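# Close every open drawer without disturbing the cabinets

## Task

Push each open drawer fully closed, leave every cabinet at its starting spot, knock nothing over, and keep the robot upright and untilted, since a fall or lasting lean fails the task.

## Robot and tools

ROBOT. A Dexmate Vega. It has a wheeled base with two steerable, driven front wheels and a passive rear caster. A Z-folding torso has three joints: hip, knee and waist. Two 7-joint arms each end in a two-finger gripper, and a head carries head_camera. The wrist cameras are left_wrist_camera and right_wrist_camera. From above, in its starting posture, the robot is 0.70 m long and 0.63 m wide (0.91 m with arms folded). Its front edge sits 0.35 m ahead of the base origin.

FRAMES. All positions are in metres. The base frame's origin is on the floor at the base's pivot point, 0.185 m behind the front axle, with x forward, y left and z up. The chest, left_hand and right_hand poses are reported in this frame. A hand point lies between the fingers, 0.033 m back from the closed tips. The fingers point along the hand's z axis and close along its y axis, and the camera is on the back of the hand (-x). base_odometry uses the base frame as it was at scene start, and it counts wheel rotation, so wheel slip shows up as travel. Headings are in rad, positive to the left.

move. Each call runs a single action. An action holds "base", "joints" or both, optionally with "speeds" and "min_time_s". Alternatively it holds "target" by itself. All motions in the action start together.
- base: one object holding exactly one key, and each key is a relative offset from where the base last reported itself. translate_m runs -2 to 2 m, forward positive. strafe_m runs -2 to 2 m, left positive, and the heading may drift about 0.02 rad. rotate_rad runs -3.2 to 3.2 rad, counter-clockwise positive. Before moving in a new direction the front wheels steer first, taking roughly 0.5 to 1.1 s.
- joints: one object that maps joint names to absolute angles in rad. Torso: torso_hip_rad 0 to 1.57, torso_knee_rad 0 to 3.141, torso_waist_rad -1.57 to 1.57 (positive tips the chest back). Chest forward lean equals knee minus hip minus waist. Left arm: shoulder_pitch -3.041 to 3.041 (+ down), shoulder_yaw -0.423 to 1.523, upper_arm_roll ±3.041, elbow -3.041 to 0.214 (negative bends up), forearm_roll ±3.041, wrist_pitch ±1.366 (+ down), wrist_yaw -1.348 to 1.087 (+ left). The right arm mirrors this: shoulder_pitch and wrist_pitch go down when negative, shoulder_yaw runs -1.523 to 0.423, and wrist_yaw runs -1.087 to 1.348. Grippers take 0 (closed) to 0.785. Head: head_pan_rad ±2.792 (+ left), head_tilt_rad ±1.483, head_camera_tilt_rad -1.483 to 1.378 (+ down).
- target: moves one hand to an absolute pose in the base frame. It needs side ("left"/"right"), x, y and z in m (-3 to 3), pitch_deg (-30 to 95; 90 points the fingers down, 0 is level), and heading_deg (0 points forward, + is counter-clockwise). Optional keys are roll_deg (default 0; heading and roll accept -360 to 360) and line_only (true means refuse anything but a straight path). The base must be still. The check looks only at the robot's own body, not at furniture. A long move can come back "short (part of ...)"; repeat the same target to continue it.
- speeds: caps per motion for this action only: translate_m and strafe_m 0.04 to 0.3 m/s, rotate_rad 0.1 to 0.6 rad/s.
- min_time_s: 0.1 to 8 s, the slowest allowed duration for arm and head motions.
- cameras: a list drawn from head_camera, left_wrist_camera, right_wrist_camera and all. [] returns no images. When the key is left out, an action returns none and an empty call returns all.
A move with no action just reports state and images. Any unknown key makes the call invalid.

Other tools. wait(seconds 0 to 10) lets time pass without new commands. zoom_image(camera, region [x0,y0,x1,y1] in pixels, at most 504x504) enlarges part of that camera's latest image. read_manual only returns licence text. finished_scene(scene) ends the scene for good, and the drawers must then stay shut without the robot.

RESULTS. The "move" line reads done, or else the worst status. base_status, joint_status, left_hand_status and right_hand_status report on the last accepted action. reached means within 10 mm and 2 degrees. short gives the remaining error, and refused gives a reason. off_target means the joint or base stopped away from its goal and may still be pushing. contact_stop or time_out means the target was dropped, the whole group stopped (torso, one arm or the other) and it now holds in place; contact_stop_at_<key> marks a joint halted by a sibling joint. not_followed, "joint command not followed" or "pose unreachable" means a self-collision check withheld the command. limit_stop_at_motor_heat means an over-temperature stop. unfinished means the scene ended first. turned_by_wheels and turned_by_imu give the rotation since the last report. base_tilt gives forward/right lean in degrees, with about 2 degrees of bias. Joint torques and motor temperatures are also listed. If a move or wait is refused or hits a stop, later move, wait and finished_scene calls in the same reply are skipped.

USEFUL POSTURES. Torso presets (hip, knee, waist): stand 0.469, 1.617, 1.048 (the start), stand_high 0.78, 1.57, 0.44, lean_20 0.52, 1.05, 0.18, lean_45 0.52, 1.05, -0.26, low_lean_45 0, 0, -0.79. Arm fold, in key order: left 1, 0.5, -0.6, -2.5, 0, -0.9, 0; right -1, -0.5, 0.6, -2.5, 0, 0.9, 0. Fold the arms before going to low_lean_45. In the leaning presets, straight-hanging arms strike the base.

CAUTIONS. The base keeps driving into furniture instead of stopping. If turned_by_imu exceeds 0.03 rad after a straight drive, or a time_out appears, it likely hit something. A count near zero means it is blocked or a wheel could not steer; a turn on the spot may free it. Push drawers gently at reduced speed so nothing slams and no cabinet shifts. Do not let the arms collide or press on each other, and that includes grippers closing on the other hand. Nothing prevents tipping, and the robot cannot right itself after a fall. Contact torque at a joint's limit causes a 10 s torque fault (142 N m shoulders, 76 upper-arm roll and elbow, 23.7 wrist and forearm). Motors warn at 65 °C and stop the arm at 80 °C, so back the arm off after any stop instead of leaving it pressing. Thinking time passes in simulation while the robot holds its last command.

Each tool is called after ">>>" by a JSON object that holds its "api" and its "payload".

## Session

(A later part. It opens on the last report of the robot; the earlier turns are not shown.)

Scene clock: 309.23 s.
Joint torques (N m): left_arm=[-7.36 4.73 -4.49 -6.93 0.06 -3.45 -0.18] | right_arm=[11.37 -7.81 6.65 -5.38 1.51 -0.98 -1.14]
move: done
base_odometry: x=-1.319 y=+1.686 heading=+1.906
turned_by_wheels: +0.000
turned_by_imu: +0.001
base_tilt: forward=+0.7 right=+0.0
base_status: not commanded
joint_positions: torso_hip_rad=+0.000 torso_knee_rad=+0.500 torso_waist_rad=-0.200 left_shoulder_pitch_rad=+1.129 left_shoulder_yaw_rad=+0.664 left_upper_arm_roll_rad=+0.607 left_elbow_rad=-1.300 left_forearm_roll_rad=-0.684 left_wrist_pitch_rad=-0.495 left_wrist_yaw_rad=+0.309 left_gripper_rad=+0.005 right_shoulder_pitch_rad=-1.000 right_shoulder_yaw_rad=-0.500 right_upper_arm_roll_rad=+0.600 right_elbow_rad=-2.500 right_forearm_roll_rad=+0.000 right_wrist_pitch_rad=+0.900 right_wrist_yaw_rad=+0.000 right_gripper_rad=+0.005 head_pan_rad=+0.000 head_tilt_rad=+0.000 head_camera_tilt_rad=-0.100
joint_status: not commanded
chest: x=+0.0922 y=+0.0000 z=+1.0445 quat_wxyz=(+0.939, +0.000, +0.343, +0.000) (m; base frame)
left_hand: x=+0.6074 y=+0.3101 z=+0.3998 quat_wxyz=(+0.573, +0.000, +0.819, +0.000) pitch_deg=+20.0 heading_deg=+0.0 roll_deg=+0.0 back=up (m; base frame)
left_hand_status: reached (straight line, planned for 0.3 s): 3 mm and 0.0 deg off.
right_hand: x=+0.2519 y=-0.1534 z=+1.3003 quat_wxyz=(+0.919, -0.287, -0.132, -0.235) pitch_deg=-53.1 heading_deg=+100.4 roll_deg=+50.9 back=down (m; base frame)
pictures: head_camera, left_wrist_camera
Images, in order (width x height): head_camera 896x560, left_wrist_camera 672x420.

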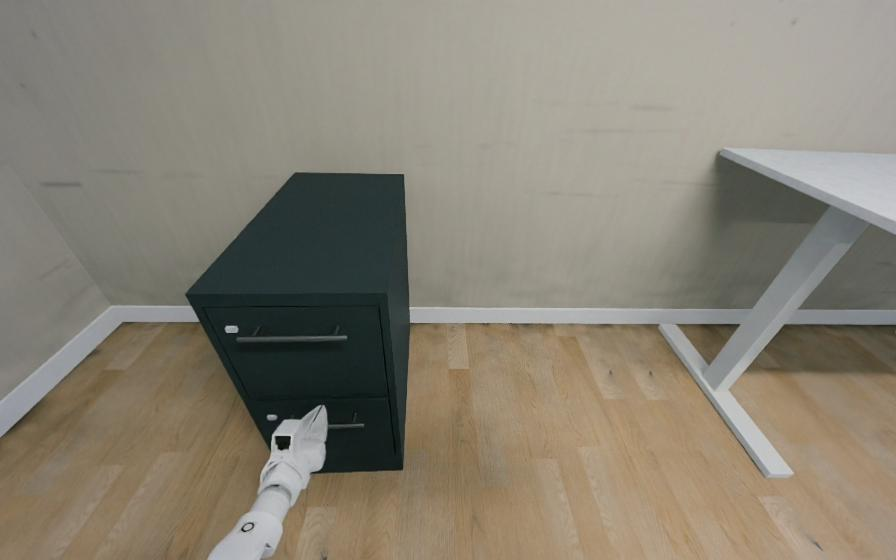

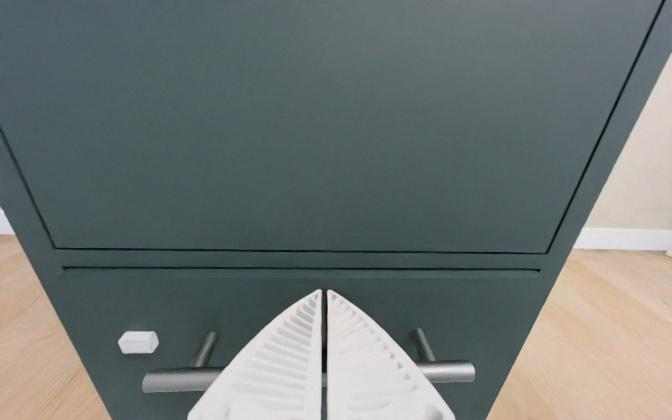

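>>> {"api": "move", "payload": {"target": {"side": "left", "x": 0.622, "y": 0.31, "z": 0.4, "pitch_deg": 20, "heading_deg": 0}, "cameras": ["head_camera", "left_wrist_camera"]}}

>>> {"api": "zoom_image", "payload": {"camera": "left_wrist_camera", "region": [400, 180, 640, 330]}}

Scene clock: 315.77 s.
Joint torques (N m): left_arm=[-22.82 1.13 -14.68 -12.48 0.52 -4.12 -0.94] | right_arm=[10.57 -7.61 6.68 -4.2 1.35 -1.68 -1.1]
move: done
base_odometry: x=-1.319 y=+1.686 heading=+1.906
turned_by_wheels: +0.000
turned_by_imu: +0.001
base_tilt: forward=+0.7 right=-0.1
base_status: not commanded
joint_positions: torso_hip_rad=+0.000 torso_knee_rad=+0.500 torso_waist_rad=-0.200 left_shoulder_pitch_rad=+1.099 left_shoulder_yaw_rad=+0.652 left_upper_arm_roll_rad=+0.609 left_elbow_rad=-1.277 left_forearm_roll_rad=-0.689 left_wrist_pitch_rad=-0.480 left_wrist_yaw_rad=+0.297 left_gripper_rad=+0.005 right_shoulder_pitch_rad=-1.000 right_shoulder_yaw_rad=-0.500 right_upper_arm_roll_rad=+0.600 right_elbow_rad=-2.500 right_forearm_roll_rad=+0.000 right_wrist_pitch_rad=+0.900 right_wrist_yaw_rad=+0.000 right_gripper_rad=+0.005 head_pan_rad=+0.000 head_tilt_rad=+0.000 head_camera_tilt_rad=-0.100
joint_status: not commanded
chest: x=+0.0922 y=+0.0000 z=+1.0445 quat_wxyz=(+0.939, +0.000, +0.343, +0.000) (m; base frame)
left_hand: x=+0.6189 y=+0.3101 z=+0.3989 quat_wxyz=(+0.573, +0.000, +0.820, +0.000) pitch_deg=+20.1 heading_deg=+0.0 roll_deg=+0.0 back=up (m; base frame)
left_hand_status: reached (straight line, planned for 0.4 s): 3 mm and 0.1 deg off.
right_hand: x=+0.2519 y=-0.1534 z=+1.3003 quat_wxyz=(+0.919, -0.287, -0.132, -0.235) pitch_deg=-53.1 heading_deg=+100.4 roll_deg=+50.9 back=down (m; base frame)
pictures: head_camera, left_wrist_camera
Images, in order (width x height): head_camera 896x560, left_wrist_camera 672x420.

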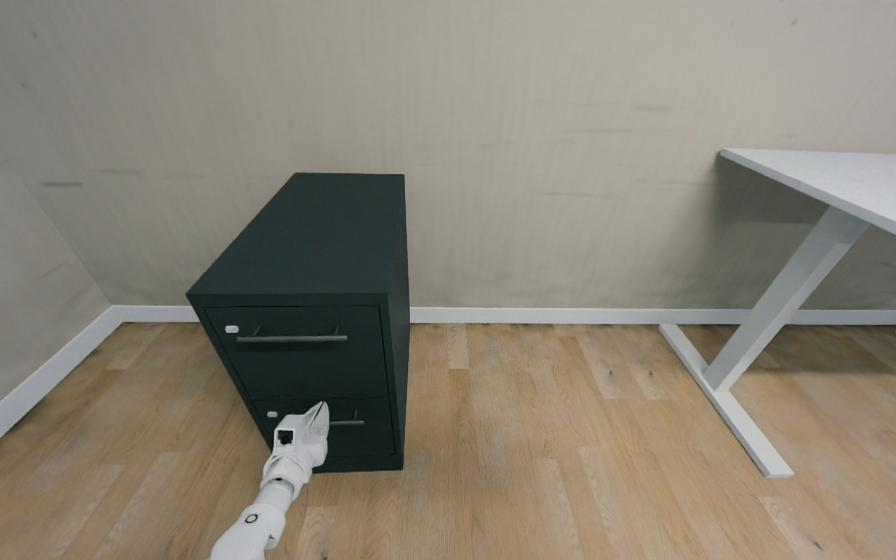

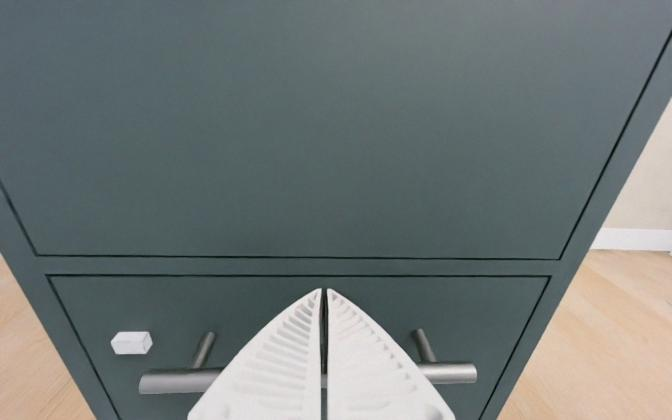

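Scaled by 2.100 from the camera's 672x420 image, which has a finer 960x600 frame.

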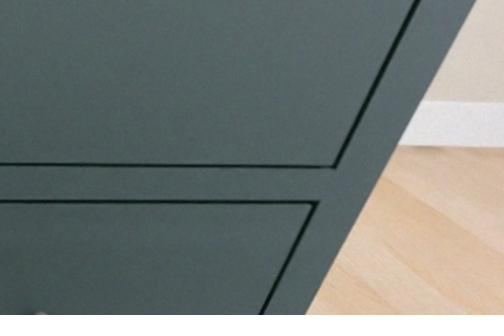

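>>> {"api": "move", "payload": {"base": {"translate_m": -0.7}}}

>>> {"api": "move", "payload": {"base": {"rotate_rad": 1.56}, "joints": {"head_pan_rad": 0.7, "head_camera_tilt_rad": -0.2}, "cameras": ["head_camera"]}}

Scene clock: 326.73 s.
Joint torques (N m): left_arm=[-7.91 3.5 -8.99 -7.82 0.64 -1.83 0.46] | right_arm=[9.79 -7.28 6.67 -4.93 1.52 -0.65 -1.19]
move: done
base_odometry: x=-1.085 y=+1.026 heading=+1.907
turned_by_wheels: +0.001
turned_by_imu: +0.002
base_tilt: forward=+0.7 right=-0.1
base_status: done
joint_positions: torso_hip_rad=+0.000 torso_knee_rad=+0.500 torso_waist_rad=-0.200 left_shoulder_pitch_rad=+1.093 left_shoulder_yaw_rad=+0.650 left_upper_arm_roll_rad=+0.609 left_elbow_rad=-1.274 left_forearm_roll_rad=-0.690 left_wrist_pitch_rad=-0.477 left_wrist_yaw_rad=+0.294 left_gripper_rad=+0.005 right_shoulder_pitch_rad=-1.000 right_shoulder_yaw_rad=-0.500 right_upper_arm_roll_rad=+0.600 right_elbow_rad=-2.500 right_forearm_roll_rad=+0.000 right_wrist_pitch_rad=+0.900 right_wrist_yaw_rad=+0.000 right_gripper_rad=+0.005 head_pan_rad=+0.000 head_tilt_rad=+0.000 head_camera_tilt_rad=-0.100
joint_status: not commanded
chest: x=+0.0922 y=+0.0000 z=+1.0445 quat_wxyz=(+0.939, +0.000, +0.343, +0.000) (m; base frame)
left_hand: x=+0.6217 y=+0.3100 z=+0.3996 quat_wxyz=(+0.573, +0.000, +0.819, +0.000) pitch_deg=+20.0 heading_deg=+0.0 roll_deg=+0.0 back=up (m; base frame)
right_hand: x=+0.2518 y=-0.1534 z=+1.3003 quat_wxyz=(+0.919, -0.287, -0.132, -0.235) pitch_deg=-53.1 heading_deg=+100.4 roll_deg=+50.9 back=down (m; base frame)

Scene clock: 330.93 s.
Joint torques (N m): left_arm=[-6.42 3.26 -10.08 -8.47 0.73 -2.1 -0.27] | right_arm=[10.22 -7.39 6.62 -4.09 1.52 -1.14 -1.12]
move: done
base_odometry: x=-1.084 y=+1.027 heading=-2.814
turned_by_wheels: +1.562
turned_by_imu: +1.534
base_tilt: forward=+0.7 right=-0.1
base_status: done
joint_positions: torso_hip_rad=+0.000 torso_knee_rad=+0.500 torso_waist_rad=-0.200 left_shoulder_pitch_rad=+1.093 left_shoulder_yaw_rad=+0.650 left_upper_arm_roll_rad=+0.609 left_elbow_rad=-1.274 left_forearm_roll_rad=-0.690 left_wrist_pitch_rad=-0.477 left_wrist_yaw_rad=+0.294 left_gripper_rad=+0.005 right_shoulder_pitch_rad=-1.000 right_shoulder_yaw_rad=-0.500 right_upper_arm_roll_rad=+0.600 right_elbow_rad=-2.500 right_forearm_roll_rad=+0.000 right_wrist_pitch_rad=+0.900 right_wrist_yaw_rad=+0.000 right_gripper_rad=+0.005 head_pan_rad=+0.700 head_tilt_rad=+0.000 head_camera_tilt_rad=-0.200
joint_status: all done
chest: x=+0.0922 y=+0.0000 z=+1.0445 quat_wxyz=(+0.939, +0.000, +0.343, +0.000) (m; base frame)
left_hand: x=+0.6217 y=+0.3100 z=+0.3997 quat_wxyz=(+0.573, +0.000, +0.819, +0.000) pitch_deg=+20.0 heading_deg=+0.0 roll_deg=+0.0 back=up (m; base frame)
right_hand: x=+0.2518 y=-0.1534 z=+1.3003 quat_wxyz=(+0.919, -0.287, -0.132, -0.235) pitch_deg=-53.1 heading_deg=+100.4 roll_deg=+50.9 back=down (m; base frame)
pictures: head_camera
Images, in order (width x height): head_camera 896x560.

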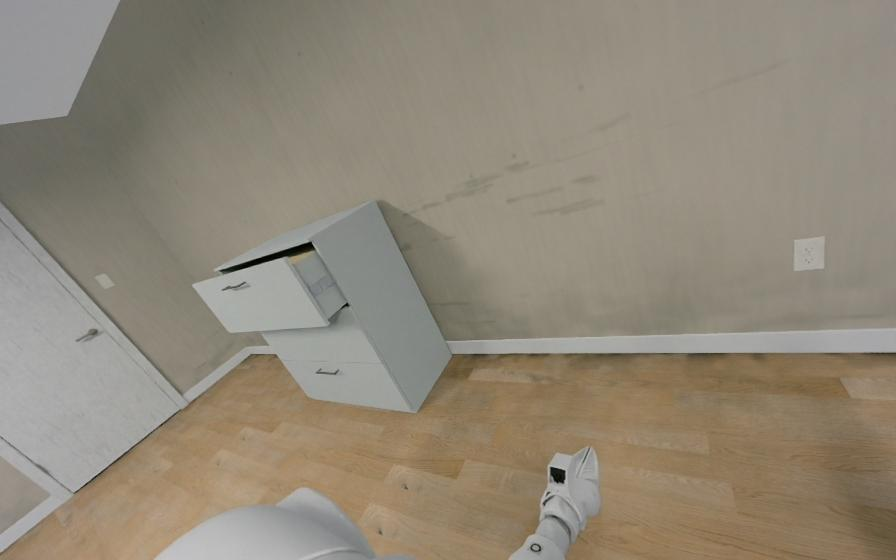

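>>> {"api": "move", "payload": {"base": {"translate_m": -0.6}}}

>>> {"api": "move", "payload": {"base": {"strafe_m": 1.4}, "joints": {"head_pan_rad": 0.2, "head_camera_tilt_rad": -0.3}, "cameras": ["head_camera"]}}

Scene clock: 338.83 s.
Joint torques (N m): left_arm=[-5.82 5.03 -11.15 -7.48 0.71 -3.29 -0.64] | right_arm=[10.71 -7.47 6.74 -4.62 1.41 -1.27 -1.28]
move: done
base_odometry: x=-0.517 y=+1.222 heading=-2.814
turned_by_wheels: +0.001
turned_by_imu: +0.002
base_tilt: forward=+0.7 right=-0.1
base_status: done
joint_positions: torso_hip_rad=+0.000 torso_knee_rad=+0.500 torso_waist_rad=-0.200 left_shoulder_pitch_rad=+1.093 left_shoulder_yaw_rad=+0.650 left_upper_arm_roll_rad=+0.609 left_elbow_rad=-1.274 left_forearm_roll_rad=-0.690 left_wrist_pitch_rad=-0.477 left_wrist_yaw_rad=+0.294 left_gripper_rad=+0.005 right_shoulder_pitch_rad=-1.000 right_shoulder_yaw_rad=-0.500 right_upper_arm_roll_rad=+0.600 right_elbow_rad=-2.500 right_forearm_roll_rad=+0.000 right_wrist_pitch_rad=+0.900 right_wrist_yaw_rad=+0.000 right_gripper_rad=+0.005 head_pan_rad=+0.700 head_tilt_rad=+0.000 head_camera_tilt_rad=-0.200
joint_status: not commanded
chest: x=+0.0922 y=+0.0000 z=+1.0445 quat_wxyz=(+0.939, +0.000, +0.343, +0.000) (m; base frame)
left_hand: x=+0.6217 y=+0.3100 z=+0.3997 quat_wxyz=(+0.573, +0.000, +0.819, +0.000) pitch_deg=+20.0 heading_deg=+0.0 roll_deg=+0.0 back=up (m; base frame)
right_hand: x=+0.2518 y=-0.1534 z=+1.3003 quat_wxyz=(+0.919, -0.287, -0.132, -0.235) pitch_deg=-53.1 heading_deg=+100.4 roll_deg=+50.9 back=down (m; base frame)

Scene clock: 345.70 s.
Joint torques (N m): left_arm=[-6.04 5.57 -9.88 -7.98 -0.16 -2.3 0.04] | right_arm=[10.28 -7.27 6.8 -4.95 1.45 -1.08 -1.16]
move: done
base_odometry: x=-0.052 y=-0.096 heading=-2.801
turned_by_wheels: +0.013
turned_by_imu: +0.008
base_tilt: forward=+0.7 right=-0.1
base_status: done
joint_positions: torso_hip_rad=+0.000 torso_knee_rad=+0.500 torso_waist_rad=-0.200 left_shoulder_pitch_rad=+1.093 left_shoulder_yaw_rad=+0.650 left_upper_arm_roll_rad=+0.609 left_elbow_rad=-1.274 left_forearm_roll_rad=-0.690 left_wrist_pitch_rad=-0.478 left_wrist_yaw_rad=+0.294 left_gripper_rad=+0.005 right_shoulder_pitch_rad=-1.000 right_shoulder_yaw_rad=-0.500 right_upper_arm_roll_rad=+0.600 right_elbow_rad=-2.500 right_forearm_roll_rad=+0.000 right_wrist_pitch_rad=+0.900 right_wrist_yaw_rad=+0.000 right_gripper_rad=+0.005 head_pan_rad=+0.200 head_tilt_rad=+0.000 head_camera_tilt_rad=-0.300
joint_status: all done
chest: x=+0.0922 y=+0.0000 z=+1.0445 quat_wxyz=(+0.939, +0.000, +0.343, +0.000) (m; base frame)
left_hand: x=+0.6218 y=+0.3100 z=+0.3997 quat_wxyz=(+0.573, +0.000, +0.819, +0.000) pitch_deg=+20.0 heading_deg=+0.0 roll_deg=+0.0 back=up (m; base frame)
right_hand: x=+0.2518 y=-0.1534 z=+1.3003 quat_wxyz=(+0.919, -0.287, -0.132, -0.235) pitch_deg=-53.1 heading_deg=+100.4 roll_deg=+50.9 back=down (m; base frame)
pictures: head_camera
Images, in order (width x height): head_camera 896x560.

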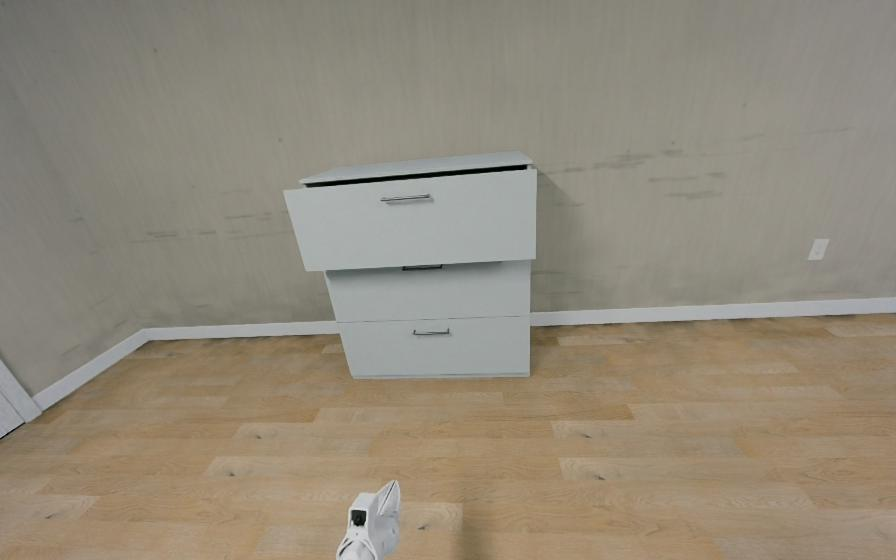

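>>> {"api": "move", "payload": {"joints": {"head_pan_rad": 0.0, "head_camera_tilt_rad": -0.3}, "cameras": ["head_camera"]}}

Scene clock: 352.57 s.
Joint torques (N m): left_arm=[-10.07 3.99 -9.12 -8.62 0.32 -2.24 0.03] | right_arm=[9.46 -7.11 6.42 -4.64 1.5 -1.71 -1.15]
move: done
base_odometry: x=-0.052 y=-0.096 heading=-2.801
turned_by_wheels: +0.000
turned_by_imu: +0.001
base_tilt: forward=+0.7 right=-0.1
base_status: not commanded
joint_positions: torso_hip_rad=+0.000 torso_knee_rad=+0.500 torso_waist_rad=-0.200 left_shoulder_pitch_rad=+1.093 left_shoulder_yaw_rad=+0.650 left_upper_arm_roll_rad=+0.609 left_elbow_rad=-1.274 left_forearm_roll_rad=-0.690 left_wrist_pitch_rad=-0.478 left_wrist_yaw_rad=+0.294 left_gripper_rad=+0.005 right_shoulder_pitch_rad=-1.000 right_shoulder_yaw_rad=-0.500 right_upper_arm_roll_rad=+0.600 right_elbow_rad=-2.500 right_forearm_roll_rad=+0.000 right_wrist_pitch_rad=+0.900 right_wrist_yaw_rad=+0.000 right_gripper_rad=+0.005 head_pan_rad=+0.000 head_tilt_rad=+0.000 head_camera_tilt_rad=-0.300
joint_status: all done
chest: x=+0.0922 y=+0.0000 z=+1.0445 quat_wxyz=(+0.939, +0.000, +0.343, +0.000) (m; base frame)
left_hand: x=+0.6218 y=+0.3100 z=+0.3997 quat_wxyz=(+0.573, +0.000, +0.819, +0.000) pitch_deg=+20.0 heading_deg=+0.0 roll_deg=+0.0 back=up (m; base frame)
right_hand: x=+0.2518 y=-0.1534 z=+1.3003 quat_wxyz=(+0.919, -0.287, -0.132, -0.235) pitch_deg=-53.1 heading_deg=+100.4 roll_deg=+50.9 back=down (m; base frame)
pictures: head_camera
Images, in order (width x height): head_camera 896x560.

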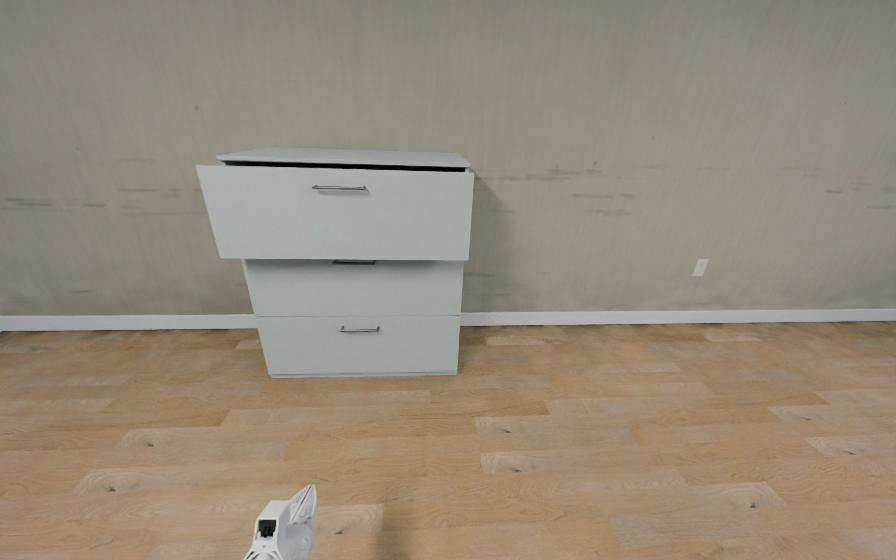

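>>> {"api": "move", "payload": {"target": {"side": "left", "x": 0.58, "y": 0.34, "z": 0.8, "pitch_deg": 10, "heading_deg": 0}}}

>>> {"api": "move", "payload": {"base": {"strafe_m": 0.08}}}

>>> {"api": "move", "payload": {"base": {"translate_m": 0.6}, "joints": {"head_camera_tilt_rad": 0}, "cameras": ["head_camera", "left_wrist_camera"]}}

Scene clock: 370.33 s.
Joint torques (N m): left_arm=[0.67 -0.97 -14.51 -8.88 1.01 -2.46 -0.13] | right_arm=[10.06 -7.56 6.65 -4.13 1.48 -1.01 -1.09]
move: done
base_odometry: x=-0.052 y=-0.096 heading=-2.801
turned_by_wheels: +0.000
turned_by_imu: +0.002
base_tilt: forward=+0.6 right=-0.1
base_status: not commanded
joint_positions: torso_hip_rad=+0.000 torso_knee_rad=+0.500 torso_waist_rad=-0.200 left_shoulder_pitch_rad=+2.364 left_shoulder_yaw_rad=+1.127 left_upper_arm_roll_rad=-0.763 left_elbow_rad=-2.518 left_forearm_roll_rad=-1.027 left_wrist_pitch_rad=-0.233 left_wrist_yaw_rad=+0.613 left_gripper_rad=+0.005 right_shoulder_pitch_rad=-1.000 right_shoulder_yaw_rad=-0.500 right_upper_arm_roll_rad=+0.600 right_elbow_rad=-2.500 right_forearm_roll_rad=+0.000 right_wrist_pitch_rad=+0.900 right_wrist_yaw_rad=+0.000 right_gripper_rad=+0.005 head_pan_rad=+0.000 head_tilt_rad=+0.000 head_camera_tilt_rad=-0.300
joint_status: not commanded
chest: x=+0.0922 y=+0.0000 z=+1.0445 quat_wxyz=(+0.939, +0.000, +0.343, +0.000) (m; base frame)
left_hand: x=+0.5802 y=+0.3399 z=+0.7984 quat_wxyz=(+0.642, +0.000, +0.766, +0.000) pitch_deg=+10.1 heading_deg=+0.0 roll_deg=+0.0 back=up (m; base frame)
left_hand_status: reached (straight line, planned for 6.2 s): 2 mm and 0.1 deg off.
right_hand: x=+0.2518 y=-0.1534 z=+1.3003 quat_wxyz=(+0.919, -0.287, -0.132, -0.235) pitch_deg=-53.1 heading_deg=+100.4 roll_deg=+50.9 back=down (m; base frame)

Scene clock: 372.03 s.
Joint torques (N m): left_arm=[2.41 -2.09 -14.74 -7.56 0.92 -2.35 -0.07] | right_arm=[10.36 -6.84 6.81 -3.68 1.46 -1.08 -1.23]
move: done
base_odometry: x=-0.025 y=-0.171 heading=-2.800
turned_by_wheels: +0.001
turned_by_imu: +0.000
base_tilt: forward=+0.7 right=-0.1
base_status: done
joint_positions: torso_hip_rad=+0.000 torso_knee_rad=+0.500 torso_waist_rad=-0.200 left_shoulder_pitch_rad=+2.367 left_shoulder_yaw_rad=+1.124 left_upper_arm_roll_rad=-0.769 left_elbow_rad=-2.521 left_forearm_roll_rad=-1.028 left_wrist_pitch_rad=-0.230 left_wrist_yaw_rad=+0.612 left_gripper_rad=+0.005 right_shoulder_pitch_rad=-1.000 right_shoulder_yaw_rad=-0.500 right_upper_arm_roll_rad=+0.600 right_elbow_rad=-2.500 right_forearm_roll_rad=+0.000 right_wrist_pitch_rad=+0.900 right_wrist_yaw_rad=+0.000 right_gripper_rad=+0.005 head_pan_rad=+0.000 head_tilt_rad=+0.000 head_camera_tilt_rad=-0.300
joint_status: not commanded
chest: x=+0.0922 y=+0.0000 z=+1.0445 quat_wxyz=(+0.939, +0.000, +0.343, +0.000) (m; base frame)
left_hand: x=+0.5800 y=+0.3400 z=+0.7997 quat_wxyz=(+0.643, +0.000, +0.766, +0.000) pitch_deg=+10.0 heading_deg=+0.0 roll_deg=+0.0 back=up (m; base frame)
right_hand: x=+0.2518 y=-0.1534 z=+1.3003 quat_wxyz=(+0.919, -0.287, -0.132, -0.235) pitch_deg=-53.1 heading_deg=+100.4 roll_deg=+50.9 back=down (m; base frame)

Scene clock: 376.13 s.
Joint torques (N m): left_arm=[2.57 -1.22 -12.71 -7.93 1.01 -2.61 -0.18] | right_arm=[9.45 -7.14 6.49 -4.35 1.48 -0.56 -1.18]
move: done
base_odometry: x=-0.590 y=-0.373 heading=-2.801
turned_by_wheels: -0.001
turned_by_imu: -0.001
base_tilt: forward=+0.7 right=-0.1
base_status: done
joint_positions: torso_hip_rad=+0.000 torso_knee_rad=+0.500 torso_waist_rad=-0.200 left_shoulder_pitch_rad=+2.367 left_shoulder_yaw_rad=+1.124 left_upper_arm_roll_rad=-0.769 left_elbow_rad=-2.521 left_forearm_roll_rad=-1.028 left_wrist_pitch_rad=-0.230 left_wrist_yaw_rad=+0.612 left_gripper_rad=+0.005 right_shoulder_pitch_rad=-1.000 right_shoulder_yaw_rad=-0.500 right_upper_arm_roll_rad=+0.600 right_elbow_rad=-2.500 right_forearm_roll_rad=+0.000 right_wrist_pitch_rad=+0.900 right_wrist_yaw_rad=+0.000 right_gripper_rad=+0.005 head_pan_rad=+0.000 head_tilt_rad=+0.000 head_camera_tilt_rad=+0.000
joint_status: all done
chest: x=+0.0922 y=+0.0000 z=+1.0445 quat_wxyz=(+0.939, +0.000, +0.343, +0.000) (m; base frame)
left_hand: x=+0.5800 y=+0.3400 z=+0.7997 quat_wxyz=(+0.643, +0.000, +0.766, +0.000) pitch_deg=+10.0 heading_deg=+0.0 roll_deg=+0.0 back=up (m; base frame)
right_hand: x=+0.2519 y=-0.1534 z=+1.3003 quat_wxyz=(+0.919, -0.287, -0.132, -0.235) pitch_deg=-53.1 heading_deg=+100.4 roll_deg=+50.9 back=down (m; base frame)
pictures: head_camera, left_wrist_camera
Images, in order (width x height): head_camera 896x560, left_wrist_camera 672x420.

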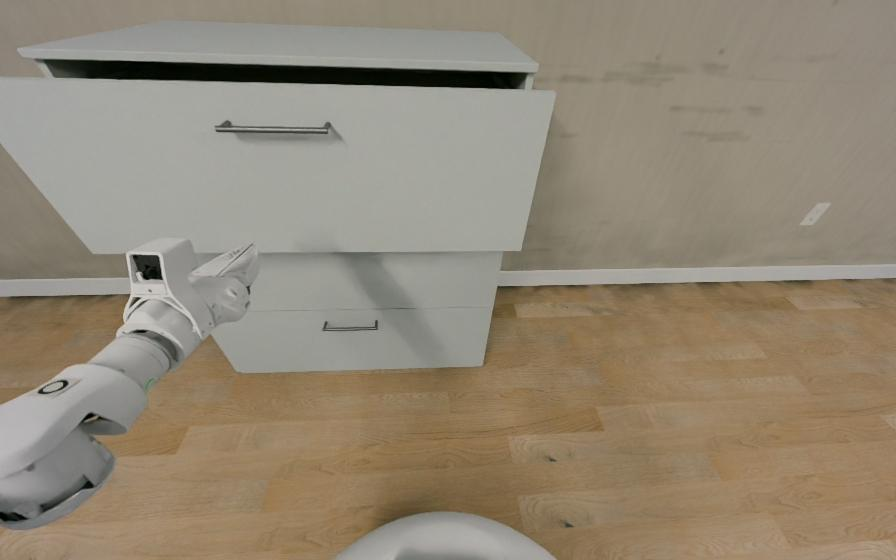

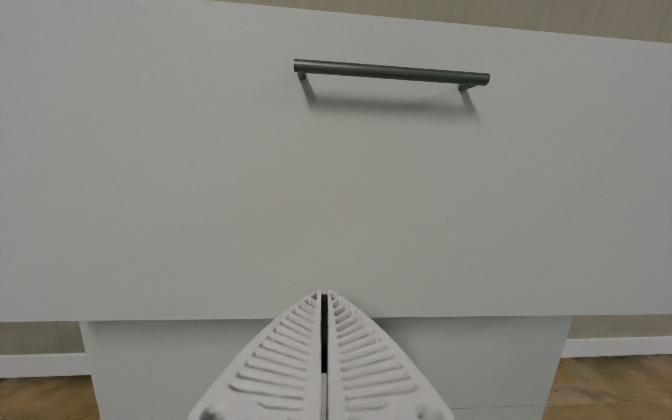

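>>> {"api": "move", "payload": {"target": {"side": "left", "x": 0.58, "y": 0.29, "z": 0.85, "pitch_deg": 10, "heading_deg": 0}}}

>>> {"api": "move", "payload": {"base": {"translate_m": 0.15}, "speeds": {"translate_m": 0.08}, "cameras": ["head_camera", "left_wrist_camera"]}}

Scene clock: 384.37 s.
Joint torques (N m): left_arm=[-3.92 4.76 -14.89 -8.3 0.42 -1.95 0.15] | right_arm=[10.49 -7.34 6.69 -4.61 1.51 -1.1 -1.05]
move: done
base_odometry: x=-0.590 y=-0.373 heading=-2.801
turned_by_wheels: +0.000
turned_by_imu: +0.001
base_tilt: forward=+0.7 right=+0.0
base_status: not commanded
joint_positions: torso_hip_rad=+0.000 torso_knee_rad=+0.500 torso_waist_rad=-0.200 left_shoulder_pitch_rad=+2.345 left_shoulder_yaw_rad=+1.172 left_upper_arm_roll_rad=-0.876 left_elbow_rad=-2.705 left_forearm_roll_rad=-1.124 left_wrist_pitch_rad=-0.087 left_wrist_yaw_rad=+0.793 left_gripper_rad=+0.005 right_shoulder_pitch_rad=-1.000 right_shoulder_yaw_rad=-0.500 right_upper_arm_roll_rad=+0.600 right_elbow_rad=-2.500 right_forearm_roll_rad=+0.000 right_wrist_pitch_rad=+0.900 right_wrist_yaw_rad=+0.000 right_gripper_rad=+0.005 head_pan_rad=+0.000 head_tilt_rad=+0.000 head_camera_tilt_rad=+0.000
joint_status: not commanded
chest: x=+0.0922 y=+0.0000 z=+1.0445 quat_wxyz=(+0.939, +0.000, +0.343, +0.000) (m; base frame)
left_hand: x=+0.5802 y=+0.2917 z=+0.8482 quat_wxyz=(+0.643, +0.000, +0.766, +0.000) pitch_deg=+10.0 heading_deg=+0.0 roll_deg=+0.0 back=up (m; base frame)
left_hand_status: reached (straight line, planned for 1.0 s): 2 mm and 0.1 deg off.
right_hand: x=+0.2519 y=-0.1534 z=+1.3003 quat_wxyz=(+0.919, -0.287, -0.132, -0.235) pitch_deg=-53.1 heading_deg=+100.4 roll_deg=+50.9 back=down (m; base frame)

Scene clock: 387.03 s.
Joint torques (N m): left_arm=[-4.56 1.28 -16.4 -7.55 1.74 -2.38 0.23] | right_arm=[10.15 -6.21 6.71 -4.2 1.46 -0.79 -1.08]
move: done
base_odometry: x=-0.732 y=-0.423 heading=-2.802
turned_by_wheels: -0.001
turned_by_imu: +0.000
base_tilt: forward=+0.6 right=-0.1
base_status: done
joint_positions: torso_hip_rad=+0.000 torso_knee_rad=+0.500 torso_waist_rad=-0.200 left_shoulder_pitch_rad=+2.344 left_shoulder_yaw_rad=+1.174 left_upper_arm_roll_rad=-0.879 left_elbow_rad=-2.711 left_forearm_roll_rad=-1.127 left_wrist_pitch_rad=-0.082 left_wrist_yaw_rad=+0.798 left_gripper_rad=+0.005 right_shoulder_pitch_rad=-1.000 right_shoulder_yaw_rad=-0.500 right_upper_arm_roll_rad=+0.600 right_elbow_rad=-2.500 right_forearm_roll_rad=+0.000 right_wrist_pitch_rad=+0.900 right_wrist_yaw_rad=+0.000 right_gripper_rad=+0.005 head_pan_rad=+0.000 head_tilt_rad=+0.000 head_camera_tilt_rad=+0.000
joint_status: not commanded
chest: x=+0.0922 y=+0.0000 z=+1.0445 quat_wxyz=(+0.939, +0.000, +0.343, +0.000) (m; base frame)
left_hand: x=+0.5799 y=+0.2901 z=+0.8496 quat_wxyz=(+0.642, +0.000, +0.766, +0.000) pitch_deg=+10.0 heading_deg=+0.0 roll_deg=+0.0 back=up (m; base frame)
right_hand: x=+0.2518 y=-0.1534 z=+1.3003 quat_wxyz=(+0.919, -0.287, -0.132, -0.235) pitch_deg=-53.1 heading_deg=+100.4 roll_deg=+50.9 back=down (m; base frame)
pictures: head_camera, left_wrist_camera
Images, in order (width x height): head_camera 896x560, left_wrist_camera 672x420.

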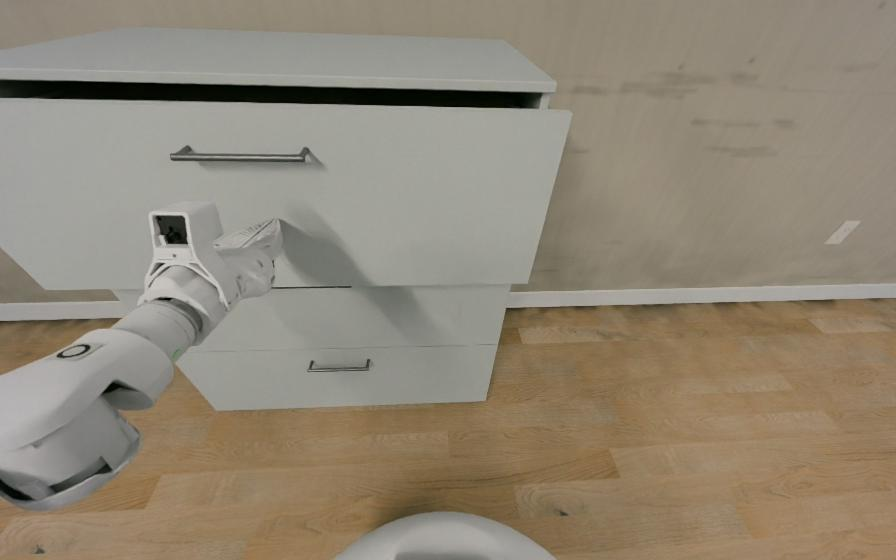

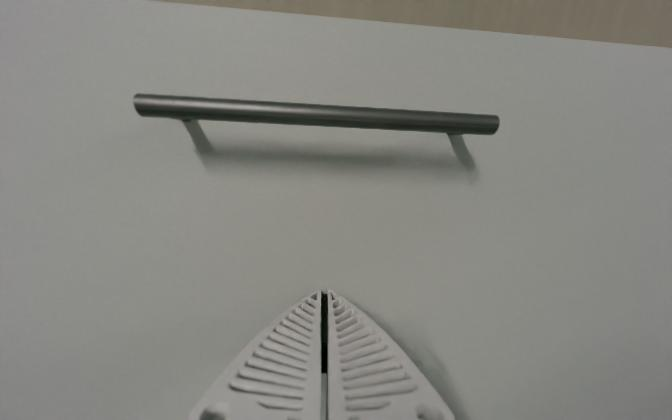

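>>> {"api": "move", "payload": {"base": {"translate_m": 0.1}, "speeds": {"translate_m": 0.08}, "cameras": ["head_camera"]}}

>>> {"api": "zoom_image", "payload": {"camera": "head_camera", "region": [400, 50, 640, 350]}}

Scene clock: 392.63 s.
Joint torques (N m): left_arm=[-5.67 3.58 -14.6 -4.23 1.09 -4.07 -0.65] | right_arm=[9.92 -7.13 6.87 -4.43 1.54 -0.9 -1.12]
move: done
base_odometry: x=-0.826 y=-0.456 heading=-2.802
turned_by_wheels: +0.000
turned_by_imu: +0.001
base_tilt: forward=+0.7 right=+0.0
base_status: done
joint_positions: torso_hip_rad=+0.000 torso_knee_rad=+0.500 torso_waist_rad=-0.200 left_shoulder_pitch_rad=+2.344 left_shoulder_yaw_rad=+1.174 left_upper_arm_roll_rad=-0.879 left_elbow_rad=-2.711 left_forearm_roll_rad=-1.127 left_wrist_pitch_rad=-0.082 left_wrist_yaw_rad=+0.799 left_gripper_rad=+0.005 right_shoulder_pitch_rad=-1.000 right_shoulder_yaw_rad=-0.500 right_upper_arm_roll_rad=+0.600 right_elbow_rad=-2.500 right_forearm_roll_rad=+0.000 right_wrist_pitch_rad=+0.900 right_wrist_yaw_rad=+0.000 right_gripper_rad=+0.005 head_pan_rad=+0.000 head_tilt_rad=+0.000 head_camera_tilt_rad=+0.000
joint_status: not commanded
chest: x=+0.0920 y=+0.0000 z=+1.0445 quat_wxyz=(+0.939, +0.000, +0.343, +0.000) (m; base frame)
left_hand: x=+0.5797 y=+0.2899 z=+0.8497 quat_wxyz=(+0.642, +0.000, +0.766, +0.000) pitch_deg=+10.0 heading_deg=+0.0 roll_deg=+0.0 back=up (m; base frame)
right_hand: x=+0.2516 y=-0.1534 z=+1.3004 quat_wxyz=(+0.919, -0.287, -0.133, -0.235) pitch_deg=-53.1 heading_deg=+100.4 roll_deg=+50.9 back=down (m; base frame)
pictures: head_camera
Images, in order (width x height): head_camera 896x560.

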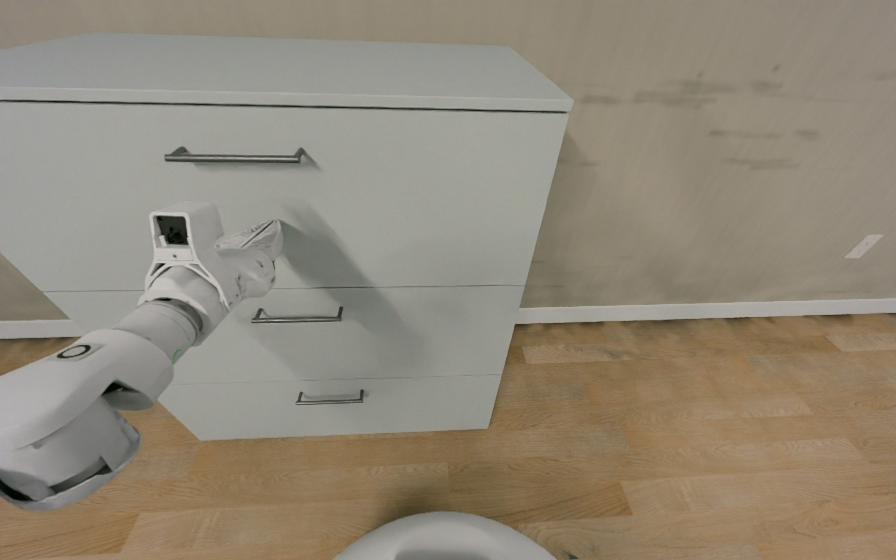

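Scaled by 1.680 from the camera's 896x560 image, which has a finer 960x600 frame.

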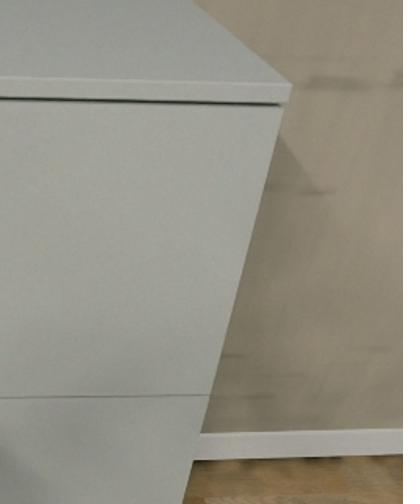

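>>> {"api": "move", "payload": {"target": {"side": "left", "x": 0.592, "y": 0.29, "z": 0.85, "pitch_deg": 10, "heading_deg": 0}, "cameras": ["head_camera", "left_wrist_camera"]}}

>>> {"api": "zoom_image", "payload": {"camera": "head_camera", "region": [400, 50, 640, 350]}}

Scene clock: 397.53 s.
Joint torques (N m): left_arm=[-17.45 3.61 -26.49 6.01 2.35 -4.2 0.03] | right_arm=[10.89 -7.3 6.55 -4.6 1.56 -0.74 -1.11]
move: done
base_odometry: x=-0.826 y=-0.456 heading=-2.801
turned_by_wheels: +0.000
turned_by_imu: +0.001
base_tilt: forward=+0.6 right=-0.1
base_status: not commanded
joint_positions: torso_hip_rad=+0.000 torso_knee_rad=+0.500 torso_waist_rad=-0.200 left_shoulder_pitch_rad=+2.319 left_shoulder_yaw_rad=+1.214 left_upper_arm_roll_rad=-0.880 left_elbow_rad=-2.683 left_forearm_roll_rad=-1.158 left_wrist_pitch_rad=-0.083 left_wrist_yaw_rad=+0.809 left_gripper_rad=+0.005 right_shoulder_pitch_rad=-1.000 right_shoulder_yaw_rad=-0.500 right_upper_arm_roll_rad=+0.600 right_elbow_rad=-2.500 right_forearm_roll_rad=+0.000 right_wrist_pitch_rad=+0.900 right_wrist_yaw_rad=+0.000 right_gripper_rad=+0.005 head_pan_rad=+0.000 head_tilt_rad=+0.000 head_camera_tilt_rad=+0.000
joint_status: not commanded
chest: x=+0.0918 y=+0.0000 z=+1.0446 quat_wxyz=(+0.939, +0.000, +0.343, +0.000) (m; base frame)
left_hand: x=+0.5897 y=+0.2896 z=+0.8489 quat_wxyz=(+0.642, +0.000, +0.767, +0.000) pitch_deg=+10.1 heading_deg=+0.0 roll_deg=+0.0 back=up (m; base frame)
left_hand_status: reached (straight line, planned for 0.4 s): 3 mm and 0.2 deg off.
right_hand: x=+0.2513 y=-0.1534 z=+1.3004 quat_wxyz=(+0.919, -0.287, -0.133, -0.235) pitch_deg=-53.1 heading_deg=+100.4 roll_deg=+50.8 back=down (m; base frame)
pictures: head_camera, left_wrist_camera
Images, in order (width x height): head_camera 896x560, left_wrist_camera 672x420.

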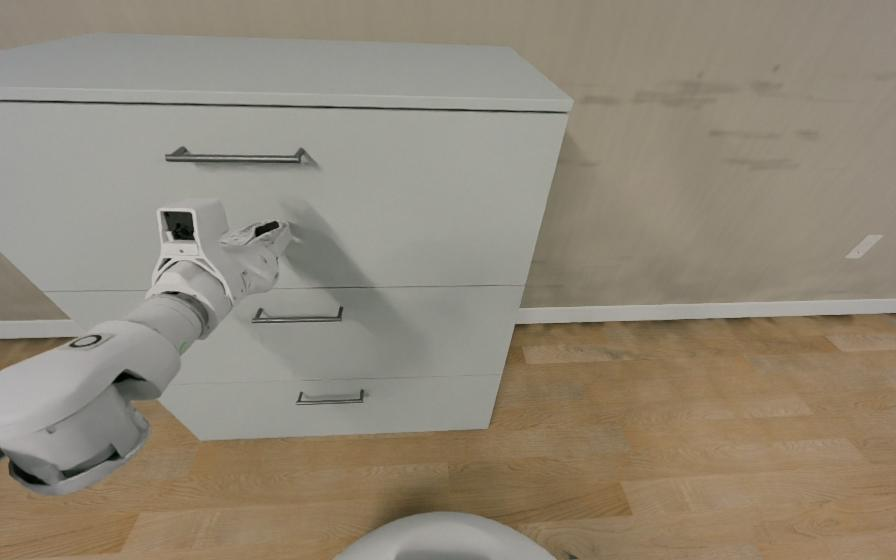

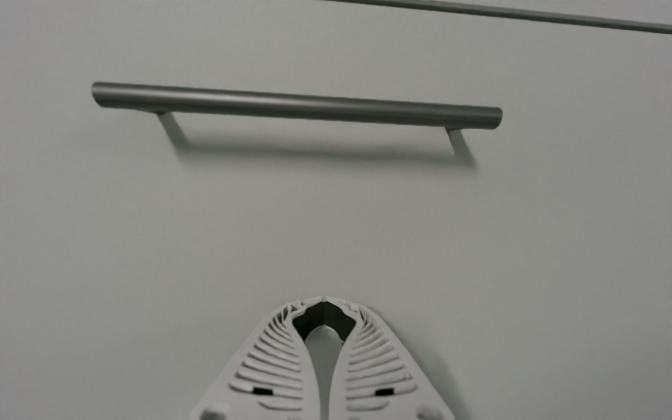

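Scaled by 1.680 from the camera's 896x560 image, which has a finer 960x600 frame.

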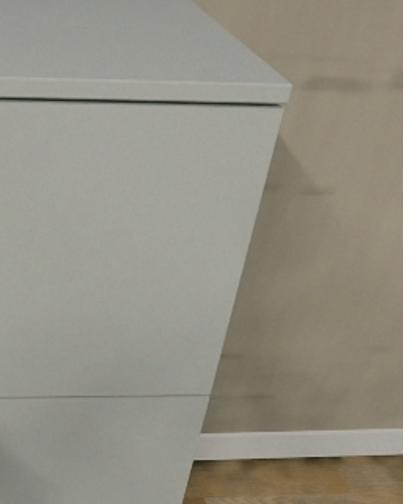

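>>> {"api": "move", "payload": {"base": {"translate_m": -0.4}, "cameras": ["head_camera"]}}

>>> {"api": "finished_scene", "payload": {"scene": 1}}

Scene clock: 404.97 s.
Joint torques (N m): left_arm=[-4.86 3.79 -13.64 -7 0.88 -2.12 0.3] | right_arm=[10.87 -7.49 6.9 -5.13 1.59 -1.28 -1.16]
move: done
base_odometry: x=-0.449 y=-0.322 heading=-2.802
turned_by_wheels: +0.000
turned_by_imu: +0.000
base_tilt: forward=+0.7 right=-0.1
base_status: done
joint_positions: torso_hip_rad=+0.000 torso_knee_rad=+0.500 torso_waist_rad=-0.200 left_shoulder_pitch_rad=+2.315 left_shoulder_yaw_rad=+1.220 left_upper_arm_roll_rad=-0.881 left_elbow_rad=-2.679 left_forearm_roll_rad=-1.162 left_wrist_pitch_rad=-0.084 left_wrist_yaw_rad=+0.810 left_gripper_rad=+0.005 right_shoulder_pitch_rad=-1.000 right_shoulder_yaw_rad=-0.500 right_upper_arm_roll_rad=+0.600 right_elbow_rad=-2.500 right_forearm_roll_rad=+0.000 right_wrist_pitch_rad=+0.900 right_wrist_yaw_rad=+0.000 right_gripper_rad=+0.005 head_pan_rad=+0.000 head_tilt_rad=+0.000 head_camera_tilt_rad=+0.000
joint_status: not commanded
chest: x=+0.0922 y=+0.0000 z=+1.0445 quat_wxyz=(+0.939, +0.000, +0.343, +0.000) (m; base frame)
left_hand: x=+0.5920 y=+0.2900 z=+0.8495 quat_wxyz=(+0.642, +0.000, +0.766, +0.000) pitch_deg=+10.1 heading_deg=+0.0 roll_deg=+0.0 back=up (m; base frame)
right_hand: x=+0.2518 y=-0.1534 z=+1.3003 quat_wxyz=(+0.919, -0.287, -0.133, -0.235) pitch_deg=-53.1 heading_deg=+100.4 roll_deg=+50.9 back=down (m; base frame)
pictures: head_camera
Images, in order (width x height): head_camera 896x560.

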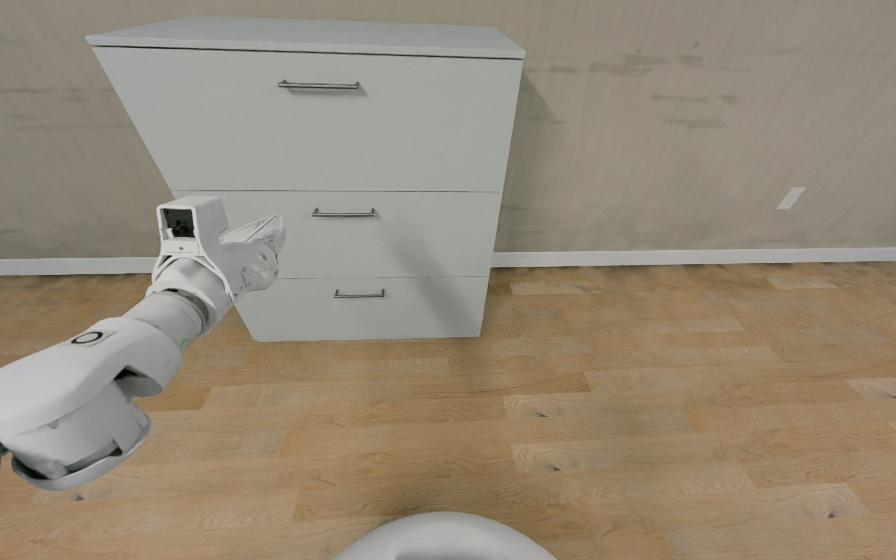

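The scene is finished: the task was done.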